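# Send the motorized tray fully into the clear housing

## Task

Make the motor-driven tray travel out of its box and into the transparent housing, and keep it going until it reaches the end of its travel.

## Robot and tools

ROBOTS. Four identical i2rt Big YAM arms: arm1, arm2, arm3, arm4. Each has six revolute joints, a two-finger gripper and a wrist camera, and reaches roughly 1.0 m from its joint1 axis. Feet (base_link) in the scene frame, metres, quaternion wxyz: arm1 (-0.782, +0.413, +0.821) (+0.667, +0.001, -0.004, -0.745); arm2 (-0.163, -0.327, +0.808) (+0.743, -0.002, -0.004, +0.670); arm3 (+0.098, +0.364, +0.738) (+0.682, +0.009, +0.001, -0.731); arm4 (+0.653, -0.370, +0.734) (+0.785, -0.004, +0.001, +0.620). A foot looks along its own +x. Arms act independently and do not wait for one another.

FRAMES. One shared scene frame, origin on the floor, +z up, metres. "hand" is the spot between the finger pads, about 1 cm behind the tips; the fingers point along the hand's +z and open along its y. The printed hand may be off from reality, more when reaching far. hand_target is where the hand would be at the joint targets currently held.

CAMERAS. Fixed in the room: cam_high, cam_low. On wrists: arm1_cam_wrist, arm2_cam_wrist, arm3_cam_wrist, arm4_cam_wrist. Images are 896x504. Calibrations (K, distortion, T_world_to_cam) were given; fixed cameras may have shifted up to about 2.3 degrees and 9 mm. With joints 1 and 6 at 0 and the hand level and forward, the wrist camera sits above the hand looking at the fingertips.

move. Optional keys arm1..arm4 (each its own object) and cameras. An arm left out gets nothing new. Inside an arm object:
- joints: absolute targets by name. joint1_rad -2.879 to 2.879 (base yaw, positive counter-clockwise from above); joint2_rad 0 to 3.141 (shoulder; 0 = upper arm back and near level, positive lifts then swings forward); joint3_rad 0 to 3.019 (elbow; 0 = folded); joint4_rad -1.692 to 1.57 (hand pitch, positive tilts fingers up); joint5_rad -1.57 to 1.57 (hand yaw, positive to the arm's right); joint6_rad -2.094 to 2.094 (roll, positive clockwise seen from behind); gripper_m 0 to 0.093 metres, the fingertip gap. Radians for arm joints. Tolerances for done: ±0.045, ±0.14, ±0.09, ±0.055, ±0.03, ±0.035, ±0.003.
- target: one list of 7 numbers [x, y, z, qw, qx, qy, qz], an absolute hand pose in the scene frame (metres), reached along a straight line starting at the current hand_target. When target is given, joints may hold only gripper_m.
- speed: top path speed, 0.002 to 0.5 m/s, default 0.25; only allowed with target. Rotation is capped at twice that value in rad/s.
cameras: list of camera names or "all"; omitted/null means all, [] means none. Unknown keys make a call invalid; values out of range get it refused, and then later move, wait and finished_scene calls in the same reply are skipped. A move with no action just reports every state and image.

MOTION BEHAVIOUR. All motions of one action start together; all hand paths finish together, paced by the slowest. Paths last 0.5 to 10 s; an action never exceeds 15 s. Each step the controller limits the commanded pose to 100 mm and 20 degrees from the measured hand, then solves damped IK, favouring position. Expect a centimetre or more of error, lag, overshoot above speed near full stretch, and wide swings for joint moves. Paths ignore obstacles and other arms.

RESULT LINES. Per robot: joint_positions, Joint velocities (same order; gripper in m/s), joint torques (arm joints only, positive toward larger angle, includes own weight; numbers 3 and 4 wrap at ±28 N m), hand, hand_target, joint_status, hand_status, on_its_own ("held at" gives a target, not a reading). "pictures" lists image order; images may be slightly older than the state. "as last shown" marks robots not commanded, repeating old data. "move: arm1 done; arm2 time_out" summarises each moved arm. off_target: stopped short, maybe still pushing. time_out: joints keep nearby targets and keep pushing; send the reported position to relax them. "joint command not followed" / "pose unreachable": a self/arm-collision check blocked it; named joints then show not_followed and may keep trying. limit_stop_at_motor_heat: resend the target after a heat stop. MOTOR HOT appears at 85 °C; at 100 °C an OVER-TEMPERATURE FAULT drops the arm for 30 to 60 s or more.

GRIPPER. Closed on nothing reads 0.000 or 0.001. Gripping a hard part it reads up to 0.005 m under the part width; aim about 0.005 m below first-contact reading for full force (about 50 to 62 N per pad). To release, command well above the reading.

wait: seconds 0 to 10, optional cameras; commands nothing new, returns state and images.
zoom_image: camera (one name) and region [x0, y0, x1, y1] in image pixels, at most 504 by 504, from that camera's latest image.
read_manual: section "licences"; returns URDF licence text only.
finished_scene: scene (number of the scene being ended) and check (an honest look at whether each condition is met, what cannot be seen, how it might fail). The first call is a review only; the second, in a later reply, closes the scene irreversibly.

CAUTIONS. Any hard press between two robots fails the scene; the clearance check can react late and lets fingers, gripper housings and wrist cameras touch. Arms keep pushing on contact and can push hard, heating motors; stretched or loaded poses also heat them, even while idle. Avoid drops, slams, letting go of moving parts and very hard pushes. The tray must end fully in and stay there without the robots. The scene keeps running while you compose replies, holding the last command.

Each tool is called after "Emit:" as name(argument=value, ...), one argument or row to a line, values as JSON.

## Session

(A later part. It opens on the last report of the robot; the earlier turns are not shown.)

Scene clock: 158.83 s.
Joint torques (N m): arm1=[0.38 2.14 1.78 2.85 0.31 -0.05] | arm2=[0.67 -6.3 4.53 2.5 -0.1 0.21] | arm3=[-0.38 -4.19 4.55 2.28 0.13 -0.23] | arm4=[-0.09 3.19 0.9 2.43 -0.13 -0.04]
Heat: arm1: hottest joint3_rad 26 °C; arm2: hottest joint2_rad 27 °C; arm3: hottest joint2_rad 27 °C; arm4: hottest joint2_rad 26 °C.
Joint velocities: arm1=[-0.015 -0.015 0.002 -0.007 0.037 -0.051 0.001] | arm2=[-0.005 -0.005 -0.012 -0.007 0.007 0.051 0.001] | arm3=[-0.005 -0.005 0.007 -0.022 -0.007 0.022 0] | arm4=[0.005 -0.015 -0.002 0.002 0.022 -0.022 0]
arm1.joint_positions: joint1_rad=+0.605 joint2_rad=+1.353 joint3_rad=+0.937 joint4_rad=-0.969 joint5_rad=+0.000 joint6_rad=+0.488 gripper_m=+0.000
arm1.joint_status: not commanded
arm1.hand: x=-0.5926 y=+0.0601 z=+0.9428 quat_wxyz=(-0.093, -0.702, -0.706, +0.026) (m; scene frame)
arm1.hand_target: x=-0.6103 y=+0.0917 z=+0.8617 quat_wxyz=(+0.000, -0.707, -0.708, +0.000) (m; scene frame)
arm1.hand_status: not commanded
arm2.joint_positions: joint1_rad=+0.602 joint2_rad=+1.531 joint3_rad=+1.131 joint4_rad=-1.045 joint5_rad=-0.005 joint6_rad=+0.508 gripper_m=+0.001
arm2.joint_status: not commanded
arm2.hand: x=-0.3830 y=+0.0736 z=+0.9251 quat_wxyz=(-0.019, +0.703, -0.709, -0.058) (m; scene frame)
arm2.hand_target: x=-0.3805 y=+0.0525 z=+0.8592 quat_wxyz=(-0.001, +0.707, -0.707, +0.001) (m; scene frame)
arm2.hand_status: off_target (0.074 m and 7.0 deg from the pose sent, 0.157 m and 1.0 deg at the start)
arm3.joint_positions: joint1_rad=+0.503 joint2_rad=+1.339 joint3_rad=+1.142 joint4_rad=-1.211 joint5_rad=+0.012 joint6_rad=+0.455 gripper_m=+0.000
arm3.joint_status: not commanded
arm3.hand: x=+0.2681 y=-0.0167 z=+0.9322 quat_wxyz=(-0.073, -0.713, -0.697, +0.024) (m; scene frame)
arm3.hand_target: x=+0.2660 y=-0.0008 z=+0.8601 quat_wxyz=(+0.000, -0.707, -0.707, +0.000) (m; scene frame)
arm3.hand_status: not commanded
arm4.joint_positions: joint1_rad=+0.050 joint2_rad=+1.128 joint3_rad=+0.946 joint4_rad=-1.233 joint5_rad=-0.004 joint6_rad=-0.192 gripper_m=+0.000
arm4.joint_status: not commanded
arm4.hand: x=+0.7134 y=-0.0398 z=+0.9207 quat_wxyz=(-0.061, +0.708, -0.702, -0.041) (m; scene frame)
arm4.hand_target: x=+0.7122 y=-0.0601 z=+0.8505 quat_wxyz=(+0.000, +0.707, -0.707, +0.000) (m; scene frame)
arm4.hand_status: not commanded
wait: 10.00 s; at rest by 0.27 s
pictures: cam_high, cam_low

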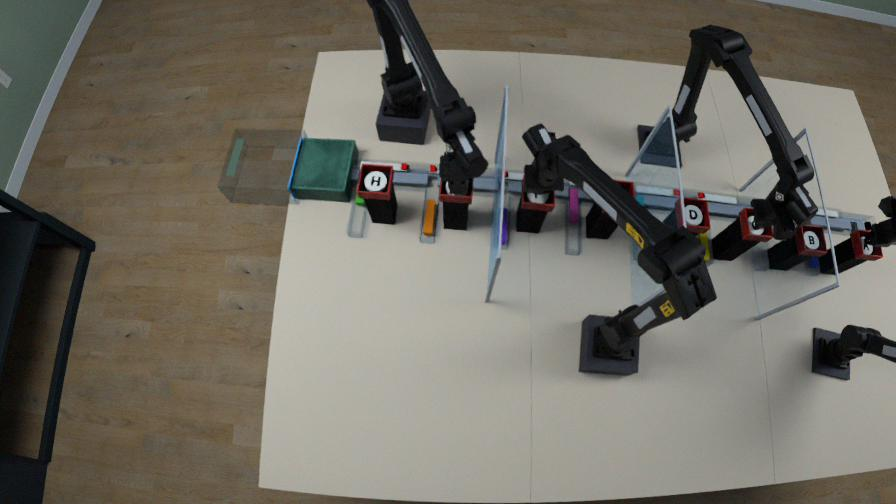

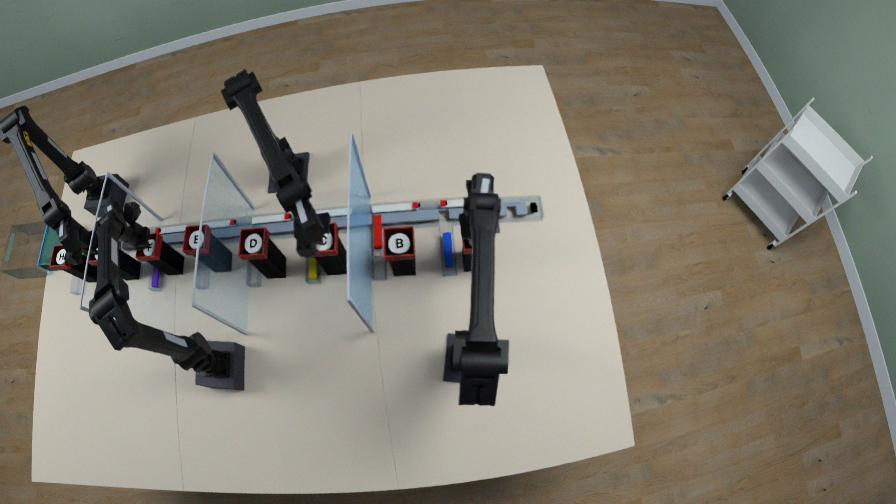

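Emit:
wait(
  seconds=10,
  cameras=[],
)

Emit:
wait(
  seconds=10,
  cameras=[],
)

Emit:
wait(
  seconds=5,
  cameras=["cam_high", "cam_low"],
)

Emit:
zoom_image(
  camera="cam_low",
  region=[340, 180, 560, 300],
)

Emit:
zoom_image(
  camera="cam_high",
  region=[340, 150, 600, 265],
)

Scene clock: 169.10 s.
Joint torques (N m): arm1=[0.32 2.26 1.85 2.88 0.31 -0.04] | arm2=[1.03 -6.36 4.56 2.24 -0.09 0.21] | arm3=[-0.38 -4.19 4.56 2.26 0.12 -0.23] | arm4=[-0.03 3.25 0.9 2.41 -0.13 -0.05]
Heat: arm1: hottest joint3_rad 26 °C; arm2: hottest joint2_rad 27 °C; arm3: hottest joint2_rad 27 °C; arm4: hottest joint2_rad 26 °C.
Joint velocities: arm1=[-0.034 -0.015 0.002 -0.002 0.007 0.051 0.001] | arm2=[-0.024 0.015 0.012 -0.012 -0.022 -0.037 0] | arm3=[0.015 -0.005 0.002 0.007 -0.037 -0.066 0.001] | arm4=[-0.005 -0.015 -0.012 0.002 0.007 0.022 -0.001]
arm1.joint_positions: joint1_rad=+0.605 joint2_rad=+1.353 joint3_rad=+0.937 joint4_rad=-0.969 joint5_rad=+0.000 joint6_rad=+0.488 gripper_m=+0.000
arm1.joint_status: not commanded
arm1.hand: x=-0.5926 y=+0.0601 z=+0.9428 quat_wxyz=(-0.093, -0.702, -0.706, +0.026) (m; scene frame)
arm1.hand_target: x=-0.6103 y=+0.0917 z=+0.8617 quat_wxyz=(+0.000, -0.707, -0.708, +0.000) (m; scene frame)
arm1.hand_status: not commanded
arm2.joint_positions: joint1_rad=+0.602 joint2_rad=+1.531 joint3_rad=+1.131 joint4_rad=-1.045 joint5_rad=-0.005 joint6_rad=+0.508 gripper_m=+0.001
arm2.joint_status: not commanded
arm2.hand: x=-0.3830 y=+0.0736 z=+0.9251 quat_wxyz=(-0.019, +0.703, -0.709, -0.058) (m; scene frame)
arm2.hand_target: x=-0.3805 y=+0.0525 z=+0.8592 quat_wxyz=(-0.001, +0.707, -0.707, +0.001) (m; scene frame)
arm2.hand_status: off_target (0.074 m and 7.0 deg from the pose sent, 0.157 m and 1.0 deg at the start)
arm3.joint_positions: joint1_rad=+0.503 joint2_rad=+1.339 joint3_rad=+1.142 joint4_rad=-1.211 joint5_rad=+0.012 joint6_rad=+0.455 gripper_m=+0.000
arm3.joint_status: not commanded
arm3.hand: x=+0.2680 y=-0.0167 z=+0.9322 quat_wxyz=(-0.073, -0.713, -0.697, +0.024) (m; scene frame)
arm3.hand_target: x=+0.2659 y=-0.0008 z=+0.8601 quat_wxyz=(+0.000, -0.707, -0.707, +0.000) (m; scene frame)
arm3.hand_status: not commanded
arm4.joint_positions: joint1_rad=+0.050 joint2_rad=+1.128 joint3_rad=+0.946 joint4_rad=-1.233 joint5_rad=-0.004 joint6_rad=-0.192 gripper_m=+0.000
arm4.joint_status: not commanded
arm4.hand: x=+0.7134 y=-0.0398 z=+0.9207 quat_wxyz=(-0.061, +0.708, -0.702, -0.041) (m; scene frame)
arm4.hand_target: x=+0.7122 y=-0.0601 z=+0.8505 quat_wxyz=(+0.000, +0.707, -0.707, +0.000) (m; scene frame)
arm4.hand_status: not commanded
wait: 10.00 s; at rest from the start
pictures: none
No camera images: "cameras" was empty.

Scene clock: 179.10 s.
Joint torques (N m): arm1=[0.38 2.2 1.81 2.89 0.31 -0.04] | arm2=[0.91 -6.53 4.67 2.3 -0.09 0.19] | arm3=[-0.32 -4.07 4.55 2.26 0.12 -0.24] | arm4=[-0.03 3.25 0.9 2.43 -0.13 -0.05]
Heat: arm1: hottest joint3_rad 26 °C; arm2: hottest joint2_rad 27 °C; arm3: hottest joint2_rad 27 °C; arm4: hottest joint2_rad 26 °C.
Joint velocities: arm1=[0.005 -0.005 0.002 0.002 0.022 0.051 0] | arm2=[0.015 0.015 0.022 -0.002 -0.051 0.066 -0.001] | arm3=[-0.015 0.005 -0.012 0.012 -0.037 0.066 -0.001] | arm4=[0.005 0.005 -0.017 -0.012 0.007 -0.037 0]
arm1.joint_positions: joint1_rad=+0.605 joint2_rad=+1.353 joint3_rad=+0.937 joint4_rad=-0.969 joint5_rad=+0.000 joint6_rad=+0.488 gripper_m=+0.000
arm1.joint_status: not commanded
arm1.hand: x=-0.5926 y=+0.0601 z=+0.9428 quat_wxyz=(-0.093, -0.702, -0.706, +0.026) (m; scene frame)
arm1.hand_target: x=-0.6103 y=+0.0917 z=+0.8617 quat_wxyz=(+0.000, -0.707, -0.708, +0.000) (m; scene frame)
arm1.hand_status: not commanded
arm2.joint_positions: joint1_rad=+0.602 joint2_rad=+1.531 joint3_rad=+1.131 joint4_rad=-1.045 joint5_rad=-0.005 joint6_rad=+0.508 gripper_m=+0.001
arm2.joint_status: not commanded
arm2.hand: x=-0.3830 y=+0.0736 z=+0.9251 quat_wxyz=(-0.019, +0.703, -0.709, -0.058) (m; scene frame)
arm2.hand_target: x=-0.3805 y=+0.0525 z=+0.8592 quat_wxyz=(-0.001, +0.707, -0.707, +0.001) (m; scene frame)
arm2.hand_status: off_target (0.074 m and 7.0 deg from the pose sent, 0.157 m and 1.0 deg at the start)
arm3.joint_positions: joint1_rad=+0.503 joint2_rad=+1.339 joint3_rad=+1.142 joint4_rad=-1.211 joint5_rad=+0.012 joint6_rad=+0.455 gripper_m=+0.000
arm3.joint_status: not commanded
arm3.hand: x=+0.2680 y=-0.0167 z=+0.9322 quat_wxyz=(-0.073, -0.713, -0.697, +0.024) (m; scene frame)
arm3.hand_target: x=+0.2659 y=-0.0008 z=+0.8601 quat_wxyz=(+0.000, -0.707, -0.707, +0.000) (m; scene frame)
arm3.hand_status: not commanded
arm4.joint_positions: joint1_rad=+0.050 joint2_rad=+1.128 joint3_rad=+0.946 joint4_rad=-1.233 joint5_rad=-0.004 joint6_rad=-0.192 gripper_m=+0.000
arm4.joint_status: not commanded
arm4.hand: x=+0.7134 y=-0.0398 z=+0.9207 quat_wxyz=(-0.061, +0.708, -0.702, -0.041) (m; scene frame)
arm4.hand_target: x=+0.7122 y=-0.0601 z=+0.8505 quat_wxyz=(+0.000, +0.707, -0.707, +0.000) (m; scene frame)
arm4.hand_status: not commanded
wait: 10.00 s; at rest by 0.27 s
pictures: none
No camera images: "cameras" was empty.

Scene clock: 184.10 s.
Joint torques (N m): arm1=[0.38 2.37 1.77 2.85 0.3 -0.04] | arm2=[0.85 -5.83 4.67 2.29 -0.08 0.22] | arm3=[-0.26 -4.13 4.59 2.3 0.13 -0.23] | arm4=[-0.03 3.19 0.88 2.41 -0.13 -0.05]
Heat: arm1: hottest joint3_rad 26 °C; arm2: hottest joint2_rad 27 °C; arm3: hottest joint2_rad 27 °C; arm4: hottest joint2_rad 26 °C.
Joint velocities: arm1=[-0.024 -0.005 -0.007 -0.007 0.007 0.022 0] | arm2=[-0.005 0.015 -0.012 -0.007 0.022 -0.051 0] | arm3=[0.015 -0.015 0.007 -0.007 -0.037 -0.125 0.001] | arm4=[0.005 -0.005 0.002 -0.007 0.022 0.007 0]
arm1.joint_positions: joint1_rad=+0.605 joint2_rad=+1.353 joint3_rad=+0.937 joint4_rad=-0.969 joint5_rad=+0.000 joint6_rad=+0.488 gripper_m=+0.000
arm1.joint_status: not commanded
arm1.hand: x=-0.5926 y=+0.0601 z=+0.9428 quat_wxyz=(-0.093, -0.702, -0.706, +0.026) (m; scene frame)
arm1.hand_target: x=-0.6103 y=+0.0917 z=+0.8617 quat_wxyz=(+0.000, -0.707, -0.708, +0.000) (m; scene frame)
arm1.hand_status: not commanded
arm2.joint_positions: joint1_rad=+0.602 joint2_rad=+1.531 joint3_rad=+1.131 joint4_rad=-1.045 joint5_rad=-0.005 joint6_rad=+0.508 gripper_m=+0.001
arm2.joint_status: not commanded
arm2.hand: x=-0.3830 y=+0.0736 z=+0.9251 quat_wxyz=(-0.019, +0.703, -0.709, -0.058) (m; scene frame)
arm2.hand_target: x=-0.3805 y=+0.0525 z=+0.8592 quat_wxyz=(-0.001, +0.707, -0.707, +0.001) (m; scene frame)
arm2.hand_status: off_target (0.074 m and 7.0 deg from the pose sent, 0.157 m and 1.0 deg at the start)
arm3.joint_positions: joint1_rad=+0.503 joint2_rad=+1.339 joint3_rad=+1.142 joint4_rad=-1.211 joint5_rad=+0.012 joint6_rad=+0.455 gripper_m=+0.000
arm3.joint_status: not commanded
arm3.hand: x=+0.2680 y=-0.0167 z=+0.9322 quat_wxyz=(-0.073, -0.713, -0.697, +0.024) (m; scene frame)
arm3.hand_target: x=+0.2659 y=-0.0008 z=+0.8601 quat_wxyz=(+0.000, -0.707, -0.707, +0.000) (m; scene frame)
arm3.hand_status: not commanded
arm4.joint_positions: joint1_rad=+0.050 joint2_rad=+1.128 joint3_rad=+0.946 joint4_rad=-1.233 joint5_rad=-0.004 joint6_rad=-0.192 gripper_m=+0.000
arm4.joint_status: not commanded
arm4.hand: x=+0.7134 y=-0.0398 z=+0.9207 quat_wxyz=(-0.061, +0.708, -0.702, -0.041) (m; scene frame)
arm4.hand_target: x=+0.7122 y=-0.0601 z=+0.8505 quat_wxyz=(+0.000, +0.707, -0.707, +0.000) (m; scene frame)
arm4.hand_status: not commanded
wait: 5.00 s; at rest by 0.27 s
pictures: cam_high, cam_low

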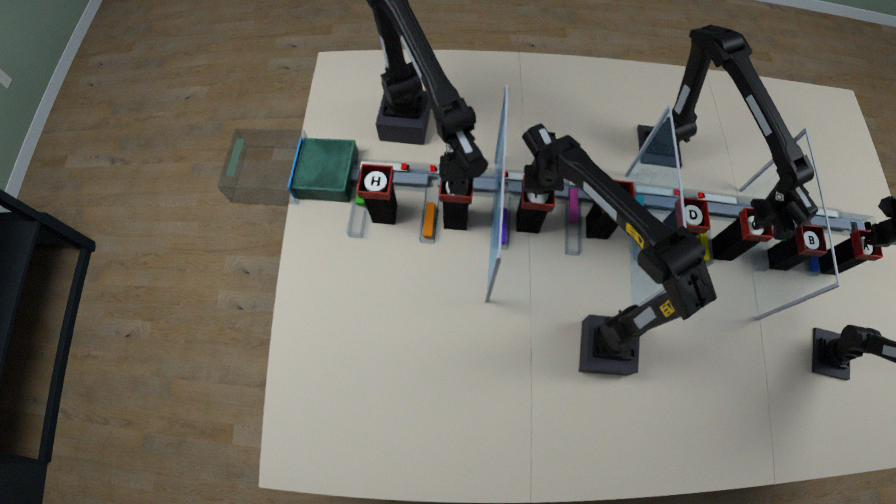

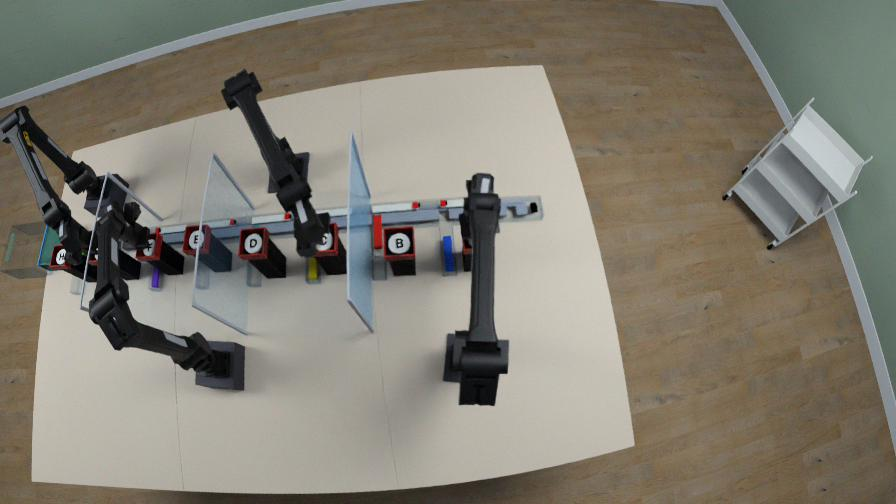

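Scaled by 2.291 from the camera's 896x504 image, which has a finer 1280x720 frame.

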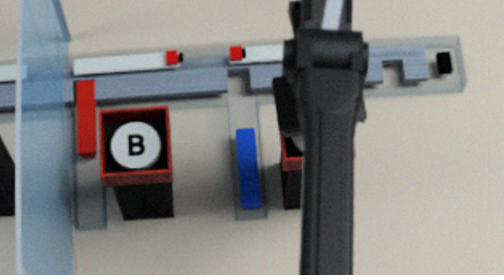

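Scaled by 1.938 from the camera's 896x504 image, which has a finer 1280x720 frame.

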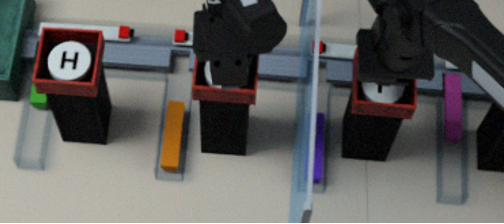

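Emit:
wait(
  seconds=10,
  cameras=[],
)

Emit:
wait(
  seconds=6,
  cameras=["cam_high", "cam_low"],
)

Emit:
zoom_image(
  camera="cam_low",
  region=[340, 180, 560, 300],
)

Emit:
zoom_image(
  camera="cam_high",
  region=[340, 150, 600, 265],
)

Scene clock: 194.37 s.
Joint torques (N m): arm1=[0.5 2.14 1.83 2.88 0.31 -0.05] | arm2=[0.56 -6.3 4.6 2.32 -0.09 0.23] | arm3=[-0.44 -4.13 4.53 2.28 0.12 -0.23] | arm4=[-0.03 3.19 0.9 2.43 -0.13 -0.05]
Heat: arm1: hottest joint3_rad 26 °C; arm2: hottest joint2_rad 27 °C; arm3: hottest joint2_rad 27 °C; arm4: hottest joint2_rad 26 °C.
Joint velocities: arm1=[0.005 -0.005 -0.002 0.007 -0.007 0.022 -0.001] | arm2=[-0.015 -0.024 -0.007 0.007 -0.081 -0.022 0.001] | arm3=[-0.015 0.005 -0.002 -0.017 -0.11 0.037 0] | arm4=[-0.005 -0.015 -0.017 -0.027 -0.037 -0.007 0.001]
arm1.joint_positions: joint1_rad=+0.605 joint2_rad=+1.353 joint3_rad=+0.937 joint4_rad=-0.969 joint5_rad=+0.000 joint6_rad=+0.488 gripper_m=+0.000
arm1.joint_status: not commanded
arm1.hand: x=-0.5926 y=+0.0601 z=+0.9428 quat_wxyz=(-0.093, -0.702, -0.706, +0.026) (m; scene frame)
arm1.hand_target: x=-0.6103 y=+0.0917 z=+0.8617 quat_wxyz=(+0.000, -0.707, -0.708, +0.000) (m; scene frame)
arm1.hand_status: not commanded
arm2.joint_positions: joint1_rad=+0.602 joint2_rad=+1.531 joint3_rad=+1.131 joint4_rad=-1.045 joint5_rad=-0.005 joint6_rad=+0.508 gripper_m=+0.001
arm2.joint_status: not commanded
arm2.hand: x=-0.3830 y=+0.0736 z=+0.9251 quat_wxyz=(-0.019, +0.703, -0.709, -0.058) (m; scene frame)
arm2.hand_target: x=-0.3805 y=+0.0525 z=+0.8592 quat_wxyz=(-0.001, +0.707, -0.707, +0.001) (m; scene frame)
arm2.hand_status: off_target (0.074 m and 7.0 deg from the pose sent, 0.157 m and 1.0 deg at the start)
arm3.joint_positions: joint1_rad=+0.503 joint2_rad=+1.339 joint3_rad=+1.142 joint4_rad=-1.211 joint5_rad=+0.012 joint6_rad=+0.455 gripper_m=+0.000
arm3.joint_status: not commanded
arm3.hand: x=+0.2680 y=-0.0167 z=+0.9322 quat_wxyz=(-0.073, -0.713, -0.697, +0.024) (m; scene frame)
arm3.hand_target: x=+0.2659 y=-0.0008 z=+0.8601 quat_wxyz=(+0.000, -0.707, -0.707, +0.000) (m; scene frame)
arm3.hand_status: not commanded
arm4.joint_positions: joint1_rad=+0.050 joint2_rad=+1.128 joint3_rad=+0.946 joint4_rad=-1.233 joint5_rad=-0.004 joint6_rad=-0.192 gripper_m=+0.000
arm4.joint_status: not commanded
arm4.hand: x=+0.7134 y=-0.0398 z=+0.9207 quat_wxyz=(-0.061, +0.708, -0.702, -0.041) (m; scene frame)
arm4.hand_target: x=+0.7122 y=-0.0601 z=+0.8505 quat_wxyz=(+0.000, +0.707, -0.707, +0.000) (m; scene frame)
arm4.hand_status: not commanded
wait: 10.00 s; at rest from the start
pictures: none
No camera images: "cameras" was empty.

Scene clock: 200.37 s.
Joint torques (N m): arm1=[0.38 2.2 1.8 2.86 0.3 -0.05] | arm2=[1.2 -6.48 4.71 2.35 -0.05 0.2] | arm3=[-0.32 -4.13 4.57 2.3 0.12 -0.23] | arm4=[-0.03 3.31 0.9 2.44 -0.13 -0.05]
Heat: arm1: hottest joint3_rad 26 °C; arm2: hottest joint2_rad 27 °C; arm3: hottest joint2_rad 27 °C; arm4: hottest joint2_rad 26 °C.
Joint velocities: arm1=[0.005 -0.015 0.007 0.002 -0.051 0.037 -0.001] | arm2=[-0.015 -0.015 -0.002 -0.022 -0.022 -0.11 0.001] | arm3=[-0.005 -0.005 -0.002 -0.007 -0.007 0.022 0] | arm4=[-0.015 0.005 -0.022 0.007 0.022 0.066 0.001]
arm1.joint_positions: joint1_rad=+0.605 joint2_rad=+1.353 joint3_rad=+0.937 joint4_rad=-0.969 joint5_rad=+0.000 joint6_rad=+0.488 gripper_m=+0.000
arm1.joint_status: not commanded
arm1.hand: x=-0.5926 y=+0.0601 z=+0.9428 quat_wxyz=(-0.093, -0.702, -0.706, +0.026) (m; scene frame)
arm1.hand_target: x=-0.6103 y=+0.0917 z=+0.8617 quat_wxyz=(+0.000, -0.707, -0.708, +0.000) (m; scene frame)
arm1.hand_status: not commanded
arm2.joint_positions: joint1_rad=+0.602 joint2_rad=+1.531 joint3_rad=+1.131 joint4_rad=-1.045 joint5_rad=-0.005 joint6_rad=+0.508 gripper_m=+0.001
arm2.joint_status: not commanded
arm2.hand: x=-0.3830 y=+0.0736 z=+0.9251 quat_wxyz=(-0.019, +0.703, -0.709, -0.058) (m; scene frame)
arm2.hand_target: x=-0.3805 y=+0.0525 z=+0.8592 quat_wxyz=(-0.001, +0.707, -0.707, +0.001) (m; scene frame)
arm2.hand_status: off_target (0.074 m and 7.0 deg from the pose sent, 0.157 m and 1.0 deg at the start)
arm3.joint_positions: joint1_rad=+0.503 joint2_rad=+1.339 joint3_rad=+1.142 joint4_rad=-1.211 joint5_rad=+0.012 joint6_rad=+0.455 gripper_m=+0.000
arm3.joint_status: not commanded
arm3.hand: x=+0.2680 y=-0.0167 z=+0.9322 quat_wxyz=(-0.073, -0.713, -0.697, +0.024) (m; scene frame)
arm3.hand_target: x=+0.2659 y=-0.0008 z=+0.8601 quat_wxyz=(+0.000, -0.707, -0.707, +0.000) (m; scene frame)
arm3.hand_status: not commanded
arm4.joint_positions: joint1_rad=+0.050 joint2_rad=+1.128 joint3_rad=+0.946 joint4_rad=-1.233 joint5_rad=-0.004 joint6_rad=-0.192 gripper_m=+0.000
arm4.joint_status: not commanded
arm4.hand: x=+0.7134 y=-0.0398 z=+0.9207 quat_wxyz=(-0.061, +0.708, -0.702, -0.041) (m; scene frame)
arm4.hand_target: x=+0.7122 y=-0.0601 z=+0.8505 quat_wxyz=(+0.000, +0.707, -0.707, +0.000) (m; scene frame)
arm4.hand_status: not commanded
wait: 6.00 s; at rest by 0.27 s
pictures: cam_high, cam_low

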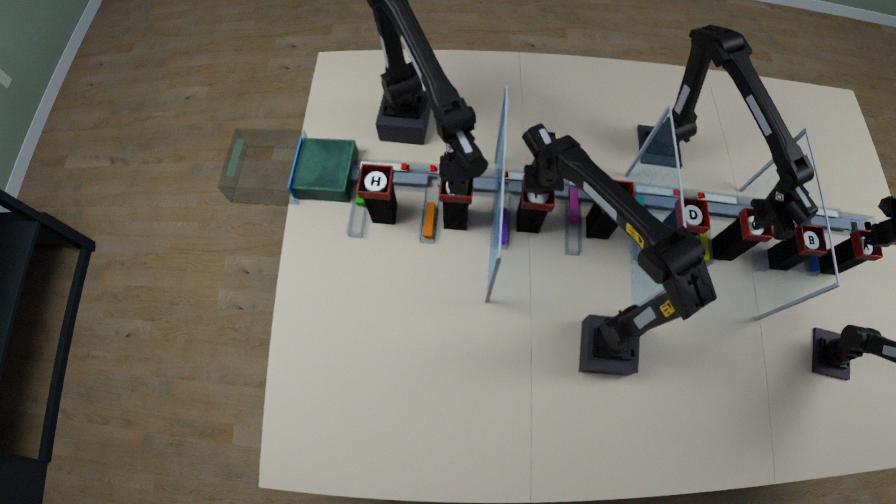

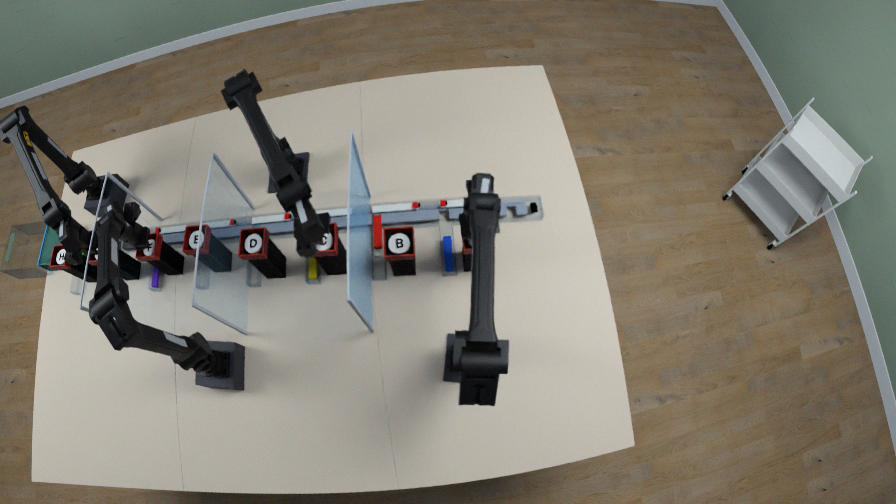

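Scaled by 2.291 from the camera's 896x504 image, which has a finer 1280x720 frame.

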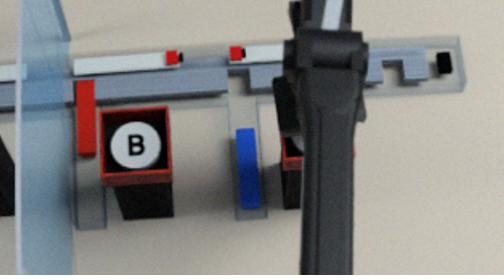

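Scaled by 1.938 from the camera's 896x504 image, which has a finer 1280x720 frame.

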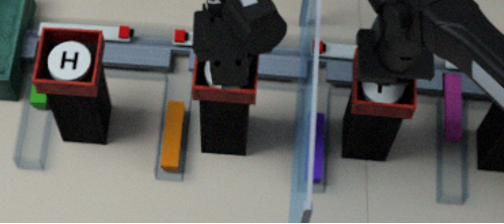

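Emit:
move(
  arm1={"target": [-0.605, 0.08, 1.02, 0, 0.7071, 0.7071, 0], "speed": 0.35},
  arm4={"target": [0.714, -0.05, 1.015, 0, 0.7071, -0.7071, 0], "speed": 0.35},
  cameras=[],
)

Emit:
move(
  arm1={"target": [-0.829, 0.1, 1.015, 0, 0.7071, 0.7071, 0], "speed": 0.4},
  arm4={"target": [0.495, -0.043, 1.01, 0, 0.7071, -0.7071, 0], "speed": 0.4},
  cameras=["arm1_cam_wrist", "arm4_cam_wrist"],
)

Scene clock: 202.00 s.
Joint torques (N m): arm1=[0.21 -8.64 11.47 0.39 0.14 0] | arm2=[0.91 -6.12 4.67 2.33 -0.11 0.24] | arm3=[-0.38 -4.13 4.55 2.28 0.13 -0.23] | arm4=[-0.03 -5.54 15.97 -0.54 -0.09 -0.08]
Heat: arm1: hottest joint3_rad 26 °C; arm2: hottest joint2_rad 27 °C; arm3: hottest joint2_rad 27 °C; arm4: hottest joint2_rad 26 °C.
move: arm1 off_target; arm4 off_target
Joint velocities: arm1=[-0.005 -0.005 -0.012 -0.002 -0.007 0.022 -0.001] | arm2=[-0.015 -0.015 0.017 0.002 0.037 -0.037 0.001] | arm3=[-0.024 -0.005 -0.007 -0.002 -0.022 -0.037 -0.002] | arm4=[-0.005 0.005 -0.017 -0.007 -0.037 -0.007 -0.002]
arm1.joint_positions: joint1_rad=+0.605 joint2_rad=+1.357 joint3_rad=+1.107 joint4_rad=-1.380 joint5_rad=+0.001 joint6_rad=+0.488 gripper_m=+0.000
arm1.joint_status: not commanded
arm1.hand: x=-0.6112 y=+0.0938 z=+0.9985 quat_wxyz=(+0.025, -0.705, -0.709, -0.009) (m; scene frame)
arm1.hand_target: x=-0.6046 y=+0.0800 z=+1.0207 quat_wxyz=(-0.001, -0.708, -0.706, -0.001) (m; scene frame)
arm1.hand_status: off_target (0.026 m and 3.1 deg from the pose sent, 0.081 m and 11.1 deg at the start)
arm2.joint_positions: joint1_rad=+0.602 joint2_rad=+1.531 joint3_rad=+1.131 joint4_rad=-1.045 joint5_rad=-0.005 joint6_rad=+0.508 gripper_m=+0.001
arm2.joint_status: not commanded
arm2.hand: x=-0.3830 y=+0.0736 z=+0.9251 quat_wxyz=(-0.019, +0.703, -0.709, -0.058) (m; scene frame)
arm2.hand_target: x=-0.3805 y=+0.0525 z=+0.8592 quat_wxyz=(-0.001, +0.707, -0.707, +0.001) (m; scene frame)
arm2.hand_status: not commanded
arm3: as last shown
arm4.joint_positions: joint1_rad=+0.049 joint2_rad=+1.168 joint3_rad=+1.171 joint4_rad=-1.610 joint5_rad=-0.004 joint6_rad=-0.192 gripper_m=+0.000
arm4.joint_status: not commanded
arm4.hand: x=+0.7088 y=-0.0646 z=+0.9921 quat_wxyz=(+0.018, +0.709, -0.705, +0.013) (m; scene frame)
arm4.hand_target: x=+0.7139 y=-0.0508 z=+1.0142 quat_wxyz=(-0.001, +0.708, -0.706, +0.000) (m; scene frame)
arm4.hand_status: off_target (0.028 m and 2.6 deg from the pose sent, 0.095 m and 8.5 deg at the start)
pictures: none
No camera images: "cameras" was empty.

Scene clock: 203.80 s.
Joint torques (N m): arm1=[-0.26 -5.66 8.4 0.69 -0.12 -0.15] | arm2=[0.73 -6.01 4.56 2.36 -0.09 0.19] | arm3=[-0.38 -4.19 4.57 2.29 0.13 -0.24] | arm4=[0.91 -6.77 16.29 -0.01 0.08 0.06]
Heat: arm1: hottest joint3_rad 26 °C; arm2: hottest joint2_rad 27 °C; arm3: hottest joint2_rad 27 °C; arm4: hottest joint2_rad 26 °C.
move: arm1 done; arm4 off_target
Joint velocities: arm1=[0.015 -0.005 -0.012 0.007 -0.007 -0.007 -0.001] | arm2=[-0.015 -0.015 -0.007 -0.007 -0.007 -0.051 0] | arm3=[0.005 -0.005 0.007 -0.002 -0.051 -0.022 0.001] | arm4=[-0.005 -0.005 -0.022 -0.002 0.007 0.037 0.001]
arm1.joint_positions: joint1_rad=-0.020 joint2_rad=+1.175 joint3_rad=+0.993 joint4_rad=-1.387 joint5_rad=-0.005 joint6_rad=-0.130 gripper_m=+0.000
arm1.joint_status: not commanded
arm1.hand: x=-0.8238 y=+0.1016 z=+1.0131 quat_wxyz=(-0.006, -0.707, -0.707, -0.002) (m; scene frame)
arm1.hand_target: x=-0.8256 y=+0.1007 z=+1.0150 quat_wxyz=(-0.008, -0.707, -0.707, -0.003) (m; scene frame)
arm1.hand_status: done (0.006 m and 0.7 deg from the pose sent, 0.219 m and 3.1 deg at the start)
arm2, arm3: as last shown
arm4.joint_positions: joint1_rad=+0.686 joint2_rad=+1.257 joint3_rad=+1.232 joint4_rad=-1.588 joint5_rad=-0.007 joint6_rad=+0.447 gripper_m=+0.000
arm4.joint_status: not commanded
arm4.hand: x=+0.5027 y=-0.0620 z=+0.9871 quat_wxyz=(+0.012, +0.708, -0.705, +0.023) (m; scene frame)
arm4.hand_target: x=+0.4926 y=-0.0447 z=+1.0097 quat_wxyz=(+0.000, +0.707, -0.707, -0.005) (m; scene frame)
arm4.hand_status: off_target (0.031 m and 3.0 deg from the pose sent, 0.216 m and 2.6 deg at the start)
pictures: arm1_cam_wrist, arm4_cam_wrist
camera_calibration:
arm1_cam_wrist: T_world_to_cam=[[-0.9996, -0.00121992, -0.0282458, -0.794153], [-0.0180024, 0.797814, 0.602635, -0.704899], [0.0217997, 0.602903, -0.797517, 0.885619], [0, 0, 0, 1]] pos_world=[-0.825831, 0.0274662, 1.10866]
arm4_cam_wrist: T_world_to_cam=[[0.99962, 0.00798128, 0.0263668, -0.529583], [-0.01045, -0.775717, 0.630994, -0.661286], [0.0254893, -0.63103, -0.775339, 0.83795], [0, 0, 0, 1]] pos_world=[0.501113, 0.0200279, 1.08093]

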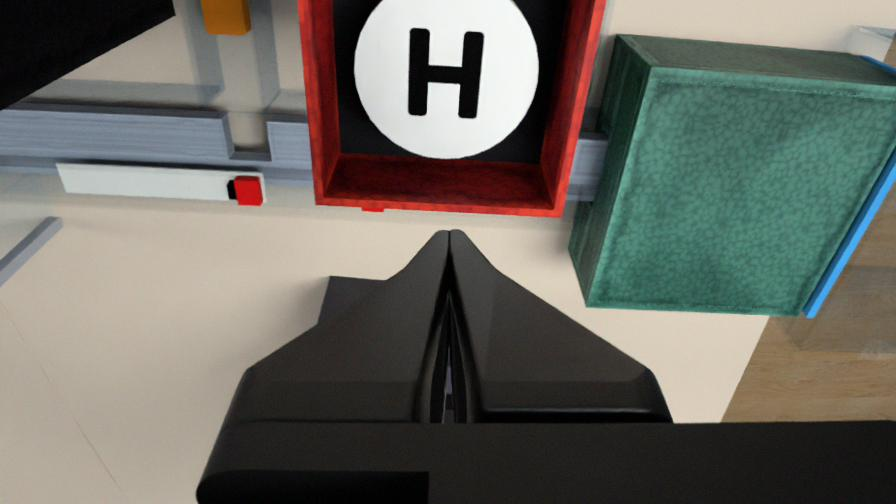

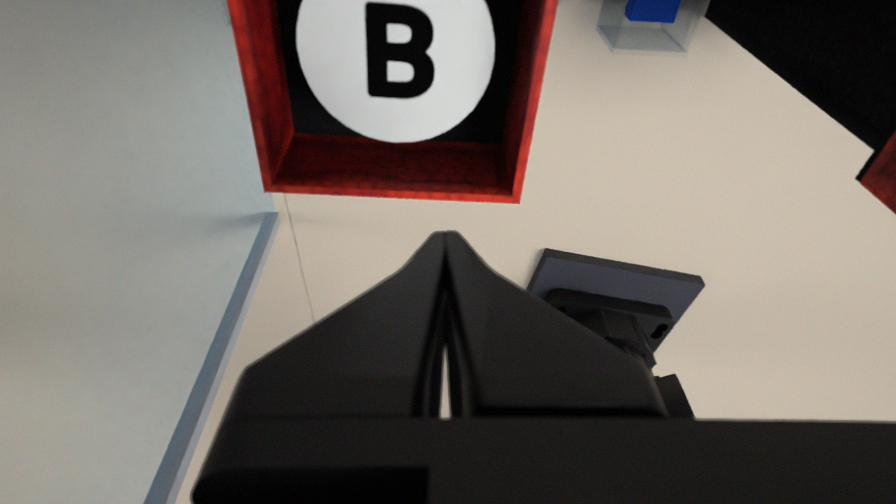

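Emit:
move(
  arm1={"target": [-0.824, 0.105, 0.845, 0, 0.7071, 0.7071, 0], "speed": 0.3},
  arm4={"target": [0.493, -0.041, 0.84, 0, 0.7071, -0.7071, 0], "speed": 0.3},
  cameras=["arm1_cam_wrist", "arm4_cam_wrist", "cam_high", "cam_low"],
)

Emit:
zoom_image(
  camera="cam_high",
  region=[340, 150, 460, 250],
)

Emit:
zoom_image(
  camera="cam_low",
  region=[340, 180, 560, 300],
)

Scene clock: 205.63 s.
Joint torques (N m): arm1=[0.44 3.49 1.25 3.21 0.25 -0.08] | arm2=[0.97 -6.24 4.49 2.24 -0.08 0.2] | arm3=[-0.32 -4.07 4.55 2.28 0.13 -0.23] | arm4=[0.73 0.62 2.56 2.4 0.13 0.01]
Heat: arm1: hottest joint3_rad 26 °C; arm2: hottest joint2_rad 27 °C; arm3: hottest joint2_rad 27 °C; arm4: hottest joint2_rad 26 °C.
move: arm1 off_target; arm4 off_target
Joint velocities: arm1=[-0.005 0.005 0.007 0.012 -0.066 0.066 0.001] | arm2=[-0.024 -0.005 -0.012 0.002 -0.051 -0.007 0] | arm3=[-0.005 -0.005 0.007 -0.012 0.066 -0.11 0.001] | arm4=[-0.005 -0.005 -0.007 -0.002 0.007 -0.007 0.001]
arm1.joint_positions: joint1_rad=-0.020 joint2_rad=+1.188 joint3_rad=+0.761 joint4_rad=-0.973 joint5_rad=+0.002 joint6_rad=-0.130 gripper_m=+0.000
arm1.joint_status: not commanded
arm1.hand: x=-0.8267 y=+0.0834 z=+0.9287 quat_wxyz=(-0.055, -0.705, -0.704, +0.067) (m; scene frame)
arm1.hand_target: x=-0.8219 y=+0.1206 z=+0.8607 quat_wxyz=(+0.000, -0.707, -0.707, +0.000) (m; scene frame)
arm1.hand_status: off_target (0.086 m and 9.9 deg from the pose sent, 0.168 m and 0.7 deg at the start)
arm2, arm3: as last shown
arm4.joint_positions: joint1_rad=+0.686 joint2_rad=+1.251 joint3_rad=+1.020 joint4_rad=-1.212 joint5_rad=-0.004 joint6_rad=+0.448 gripper_m=+0.000
arm4.joint_status: not commanded
arm4.hand: x=+0.4906 y=-0.0359 z=+0.9102 quat_wxyz=(-0.017, +0.707, -0.705, -0.056) (m; scene frame)
arm4.hand_target: x=+0.4969 y=-0.0492 z=+0.8476 quat_wxyz=(+0.000, +0.707, -0.707, +0.000) (m; scene frame)
arm4.hand_status: off_target (0.070 m and 6.8 deg from the pose sent, 0.149 m and 3.0 deg at the start)
pictures: arm1_cam_wrist, arm4_cam_wrist, cam_high, cam_low
camera_calibration:
arm1_cam_wrist: T_world_to_cam=[[-0.999998, -0.00211269, 0.000484393, -0.826388], [-0.00164912, 0.886618, 0.462499, -0.503327], [-0.00140659, 0.462497, -0.886619, 0.904614], [0, 0, 0, 1]] pos_world=[-0.825944, 0.0261314, 1.03524]
arm4_cam_wrist: T_world_to_cam=[[0.998996, 0.00834444, -0.0440234, -0.451231], [0.0293992, -0.863516, 0.503463, -0.499268], [-0.0338138, -0.504252, -0.862894, 0.908453], [0, 0, 0, 1]] pos_world=[0.496175, 0.0307286, 1.0154]

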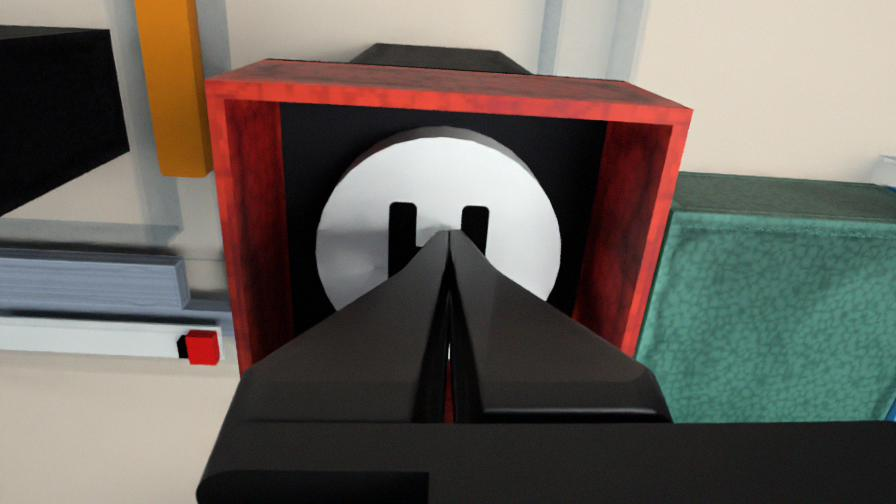

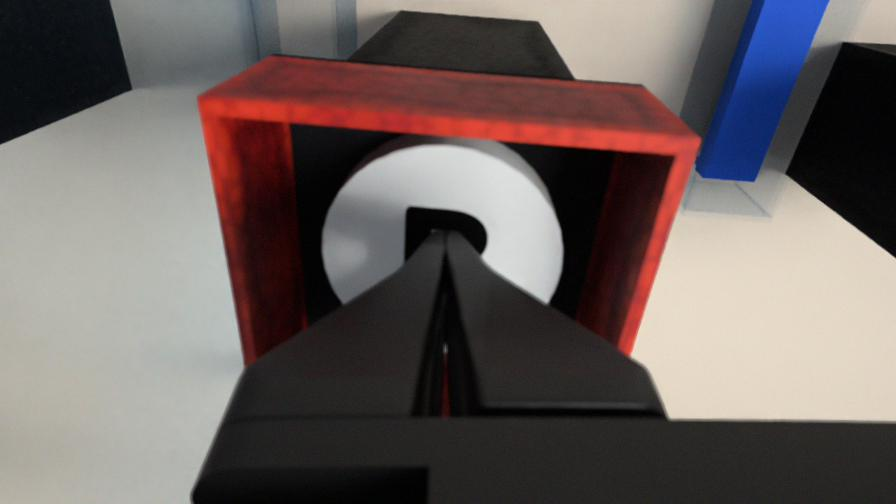

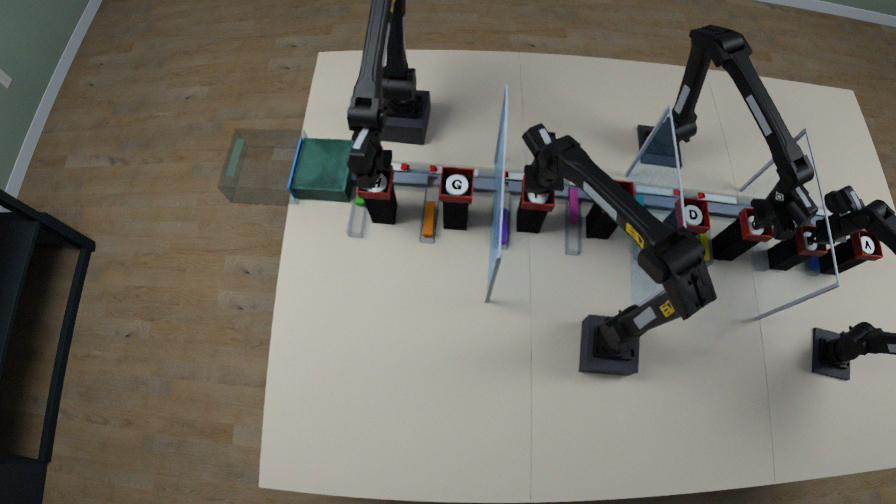

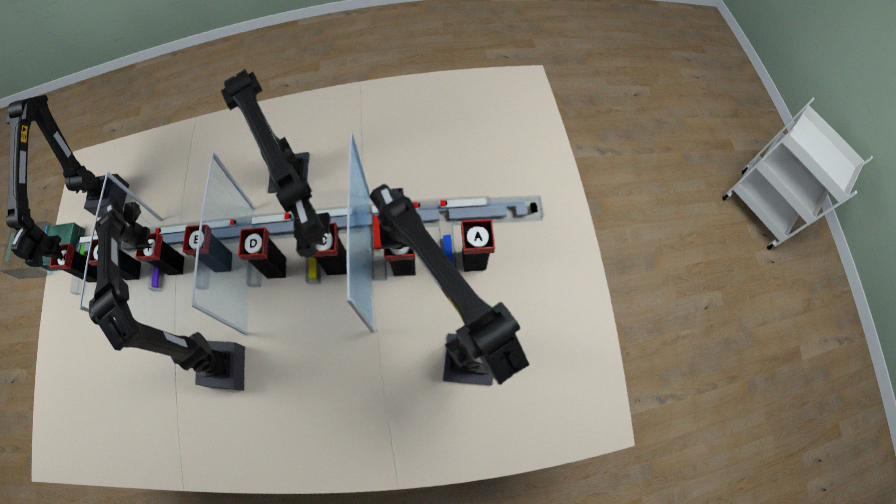

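Scaled by 4.200 from the camera's 896x504 image, which has a finer 1280x720 frame.

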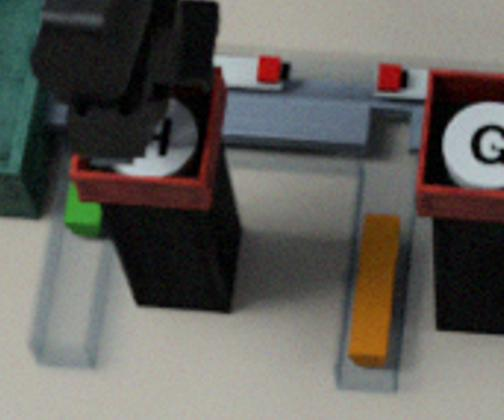

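Scaled by 2.291 from the camera's 896x504 image, which has a finer 1280x720 frame.

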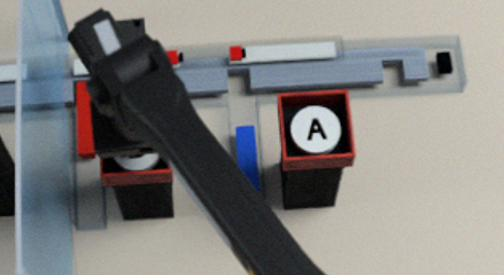

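Emit:
wait(
  seconds=7,
  cameras=["cam_high", "cam_low"],
)

Emit:
zoom_image(
  camera="cam_high",
  region=[340, 150, 460, 250],
)

Emit:
zoom_image(
  camera="cam_low",
  region=[340, 180, 560, 300],
)

Scene clock: 213.30 s.
Joint torques (N m): arm1=[0.44 3.49 1.26 3.22 0.24 -0.06] | arm2=[0.97 -6.07 4.64 2.29 -0.07 0.19] | arm3=[-0.26 -4.07 4.55 2.25 0.13 -0.24] | arm4=[0.73 0.62 2.55 2.35 0.13 0.01]
Heat: arm1: hottest joint3_rad 26 °C; arm2: hottest joint2_rad 27 °C; arm3: hottest joint2_rad 27 °C; arm4: hottest joint2_rad 26 °C.
Joint velocities: arm1=[-0.015 -0.005 -0.002 0.007 0.037 -0.037 0] | arm2=[-0.005 -0.015 -0.012 -0.007 -0.007 -0.007 -0.001] | arm3=[-0.005 -0.005 0.007 0.007 0.051 0.037 0.001] | arm4=[0.015 -0.005 0.002 0.002 -0.022 0.037 0]
arm1.joint_positions: joint1_rad=-0.020 joint2_rad=+1.188 joint3_rad=+0.761 joint4_rad=-0.973 joint5_rad=+0.002 joint6_rad=-0.130 gripper_m=+0.000
arm1.joint_status: not commanded
arm1.hand: x=-0.8267 y=+0.0834 z=+0.9287 quat_wxyz=(-0.055, -0.705, -0.704, +0.067) (m; scene frame)
arm1.hand_target: x=-0.8219 y=+0.1206 z=+0.8607 quat_wxyz=(+0.000, -0.707, -0.707, +0.000) (m; scene frame)
arm1.hand_status: off_target (0.087 m and 10.0 deg from the pose sent, 0.168 m and 0.7 deg at the start)
arm2.joint_positions: joint1_rad=+0.602 joint2_rad=+1.531 joint3_rad=+1.131 joint4_rad=-1.045 joint5_rad=-0.005 joint6_rad=+0.508 gripper_m=+0.001
arm2.joint_status: not commanded
arm2.hand: x=-0.3830 y=+0.0736 z=+0.9251 quat_wxyz=(-0.019, +0.703, -0.709, -0.058) (m; scene frame)
arm2.hand_target: x=-0.3805 y=+0.0525 z=+0.8592 quat_wxyz=(-0.001, +0.707, -0.707, +0.001) (m; scene frame)
arm2.hand_status: not commanded
arm3.joint_positions: joint1_rad=+0.503 joint2_rad=+1.339 joint3_rad=+1.142 joint4_rad=-1.211 joint5_rad=+0.012 joint6_rad=+0.455 gripper_m=+0.000
arm3.joint_status: not commanded
arm3.hand: x=+0.2680 y=-0.0167 z=+0.9322 quat_wxyz=(-0.073, -0.713, -0.697, +0.024) (m; scene frame)
arm3.hand_target: x=+0.2659 y=-0.0008 z=+0.8601 quat_wxyz=(+0.000, -0.707, -0.707, +0.000) (m; scene frame)
arm3.hand_status: not commanded
arm4.joint_positions: joint1_rad=+0.686 joint2_rad=+1.251 joint3_rad=+1.020 joint4_rad=-1.212 joint5_rad=-0.004 joint6_rad=+0.448 gripper_m=+0.000
arm4.joint_status: not commanded
arm4.hand: x=+0.4905 y=-0.0358 z=+0.9102 quat_wxyz=(-0.017, +0.707, -0.705, -0.057) (m; scene frame)
arm4.hand_target: x=+0.4969 y=-0.0492 z=+0.8476 quat_wxyz=(+0.000, +0.707, -0.707, +0.000) (m; scene frame)
arm4.hand_status: off_target (0.070 m and 6.8 deg from the pose sent, 0.149 m and 3.0 deg at the start)
wait: 7.00 s; at rest from the start
pictures: cam_high, cam_low

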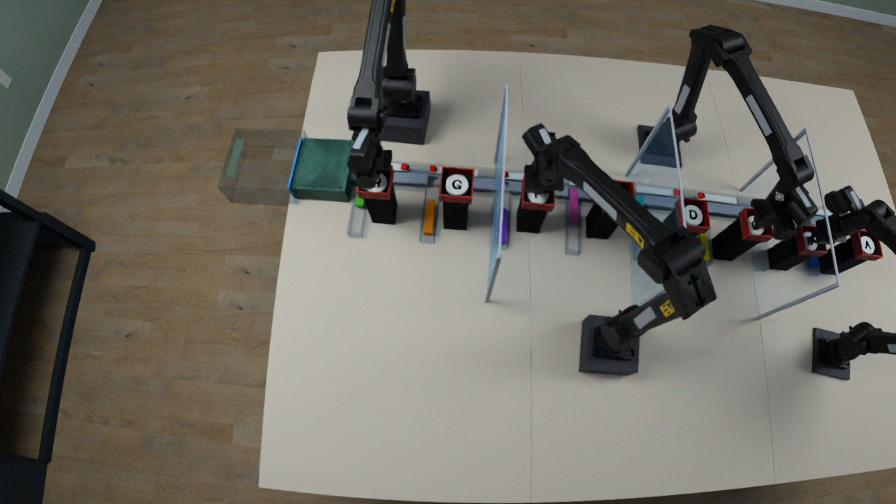

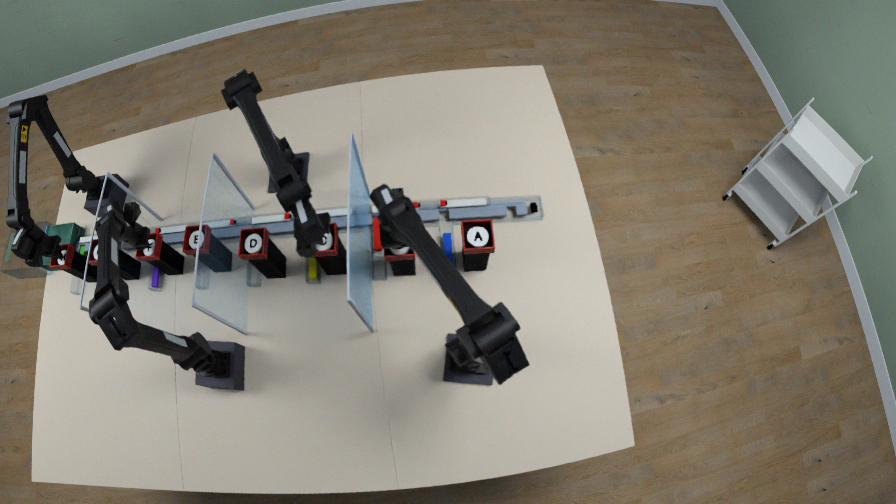

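Scaled by 4.200 from the camera's 896x504 image, which has a finer 1280x720 frame.

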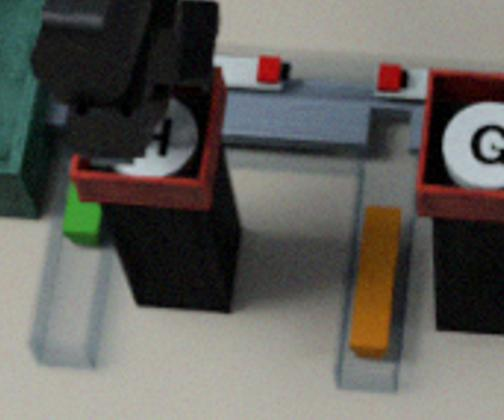

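Scaled by 2.291 from the camera's 896x504 image, which has a finer 1280x720 frame.

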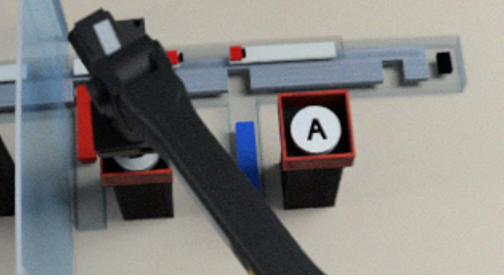

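Emit:
move(
  cameras=["cam_high", "cam_low"],
)

Emit:
zoom_image(
  camera="cam_high",
  region=[340, 150, 460, 250],
)

Emit:
zoom_image(
  camera="cam_low",
  region=[340, 180, 560, 300],
)

Scene clock: 213.90 s.
Joint torques (N m): arm1=[0.5 3.31 1.26 3.21 0.25 -0.07] | arm2=[1.08 -6.3 4.53 2.36 -0.09 0.21] | arm3=[-0.32 -4.07 4.55 2.25 0.12 -0.23] | arm4=[0.73 0.67 2.55 2.36 0.13 0.01]
Heat: arm1: hottest joint3_rad 26 °C; arm2: hottest joint2_rad 27 °C; arm3: hottest joint2_rad 27 °C; arm4: hottest joint2_rad 26 °C.
Joint velocities: arm1=[0.005 -0.005 0.002 -0.002 -0.051 0.051 0] | arm2=[-0.005 0.005 0.012 0.012 -0.022 -0.007 0] | arm3=[0.005 -0.015 -0.002 -0.017 0.022 0.037 0] | arm4=[-0.005 -0.024 -0.002 -0.007 -0.022 -0.081 0]
arm1.joint_positions: joint1_rad=-0.020 joint2_rad=+1.188 joint3_rad=+0.761 joint4_rad=-0.973 joint5_rad=+0.002 joint6_rad=-0.130 gripper_m=+0.000
arm1.joint_status: not commanded
arm1.hand: x=-0.8267 y=+0.0834 z=+0.9287 quat_wxyz=(-0.055, -0.705, -0.704, +0.067) (m; scene frame)
arm1.hand_target: x=-0.8219 y=+0.1206 z=+0.8607 quat_wxyz=(+0.000, -0.707, -0.707, +0.000) (m; scene frame)
arm1.hand_status: off_target (0.087 m and 10.0 deg from the pose sent, 0.168 m and 0.7 deg at the start)
arm2.joint_positions: joint1_rad=+0.602 joint2_rad=+1.531 joint3_rad=+1.131 joint4_rad=-1.045 joint5_rad=-0.005 joint6_rad=+0.508 gripper_m=+0.001
arm2.joint_status: not commanded
arm2.hand: x=-0.3830 y=+0.0736 z=+0.9251 quat_wxyz=(-0.019, +0.703, -0.709, -0.058) (m; scene frame)
arm2.hand_target: x=-0.3805 y=+0.0525 z=+0.8592 quat_wxyz=(-0.001, +0.707, -0.707, +0.001) (m; scene frame)
arm2.hand_status: not commanded
arm3.joint_positions: joint1_rad=+0.503 joint2_rad=+1.339 joint3_rad=+1.142 joint4_rad=-1.211 joint5_rad=+0.012 joint6_rad=+0.455 gripper_m=+0.000
arm3.joint_status: not commanded
arm3.hand: x=+0.2680 y=-0.0167 z=+0.9322 quat_wxyz=(-0.073, -0.713, -0.697, +0.024) (m; scene frame)
arm3.hand_target: x=+0.2659 y=-0.0008 z=+0.8601 quat_wxyz=(+0.000, -0.707, -0.707, +0.000) (m; scene frame)
arm3.hand_status: not commanded
arm4.joint_positions: joint1_rad=+0.686 joint2_rad=+1.251 joint3_rad=+1.020 joint4_rad=-1.212 joint5_rad=-0.004 joint6_rad=+0.448 gripper_m=+0.000
arm4.joint_status: not commanded
arm4.hand: x=+0.4905 y=-0.0358 z=+0.9102 quat_wxyz=(-0.017, +0.707, -0.705, -0.057) (m; scene frame)
arm4.hand_target: x=+0.4969 y=-0.0492 z=+0.8476 quat_wxyz=(+0.000, +0.707, -0.707, +0.000) (m; scene frame)
arm4.hand_status: off_target (0.070 m and 6.8 deg from the pose sent, 0.149 m and 3.0 deg at the start)
pictures: cam_high, cam_low

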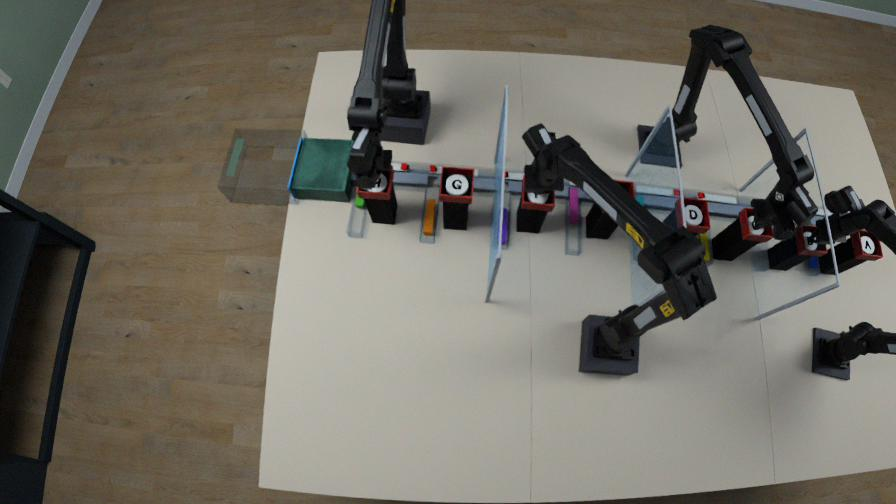

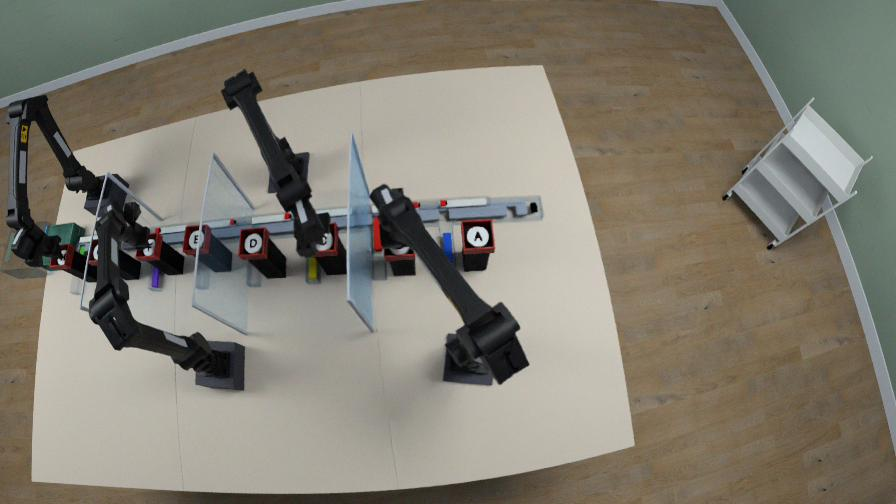

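Scaled by 4.200 from the camera's 896x504 image, which has a finer 1280x720 frame.

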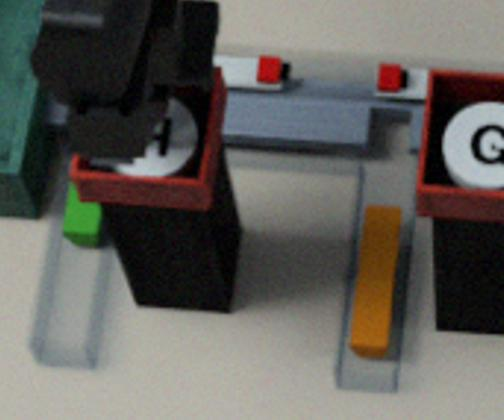

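Scaled by 2.291 from the camera's 896x504 image, which has a finer 1280x720 frame.

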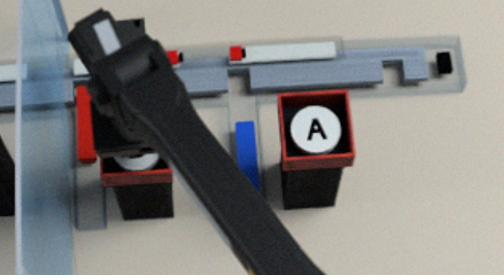

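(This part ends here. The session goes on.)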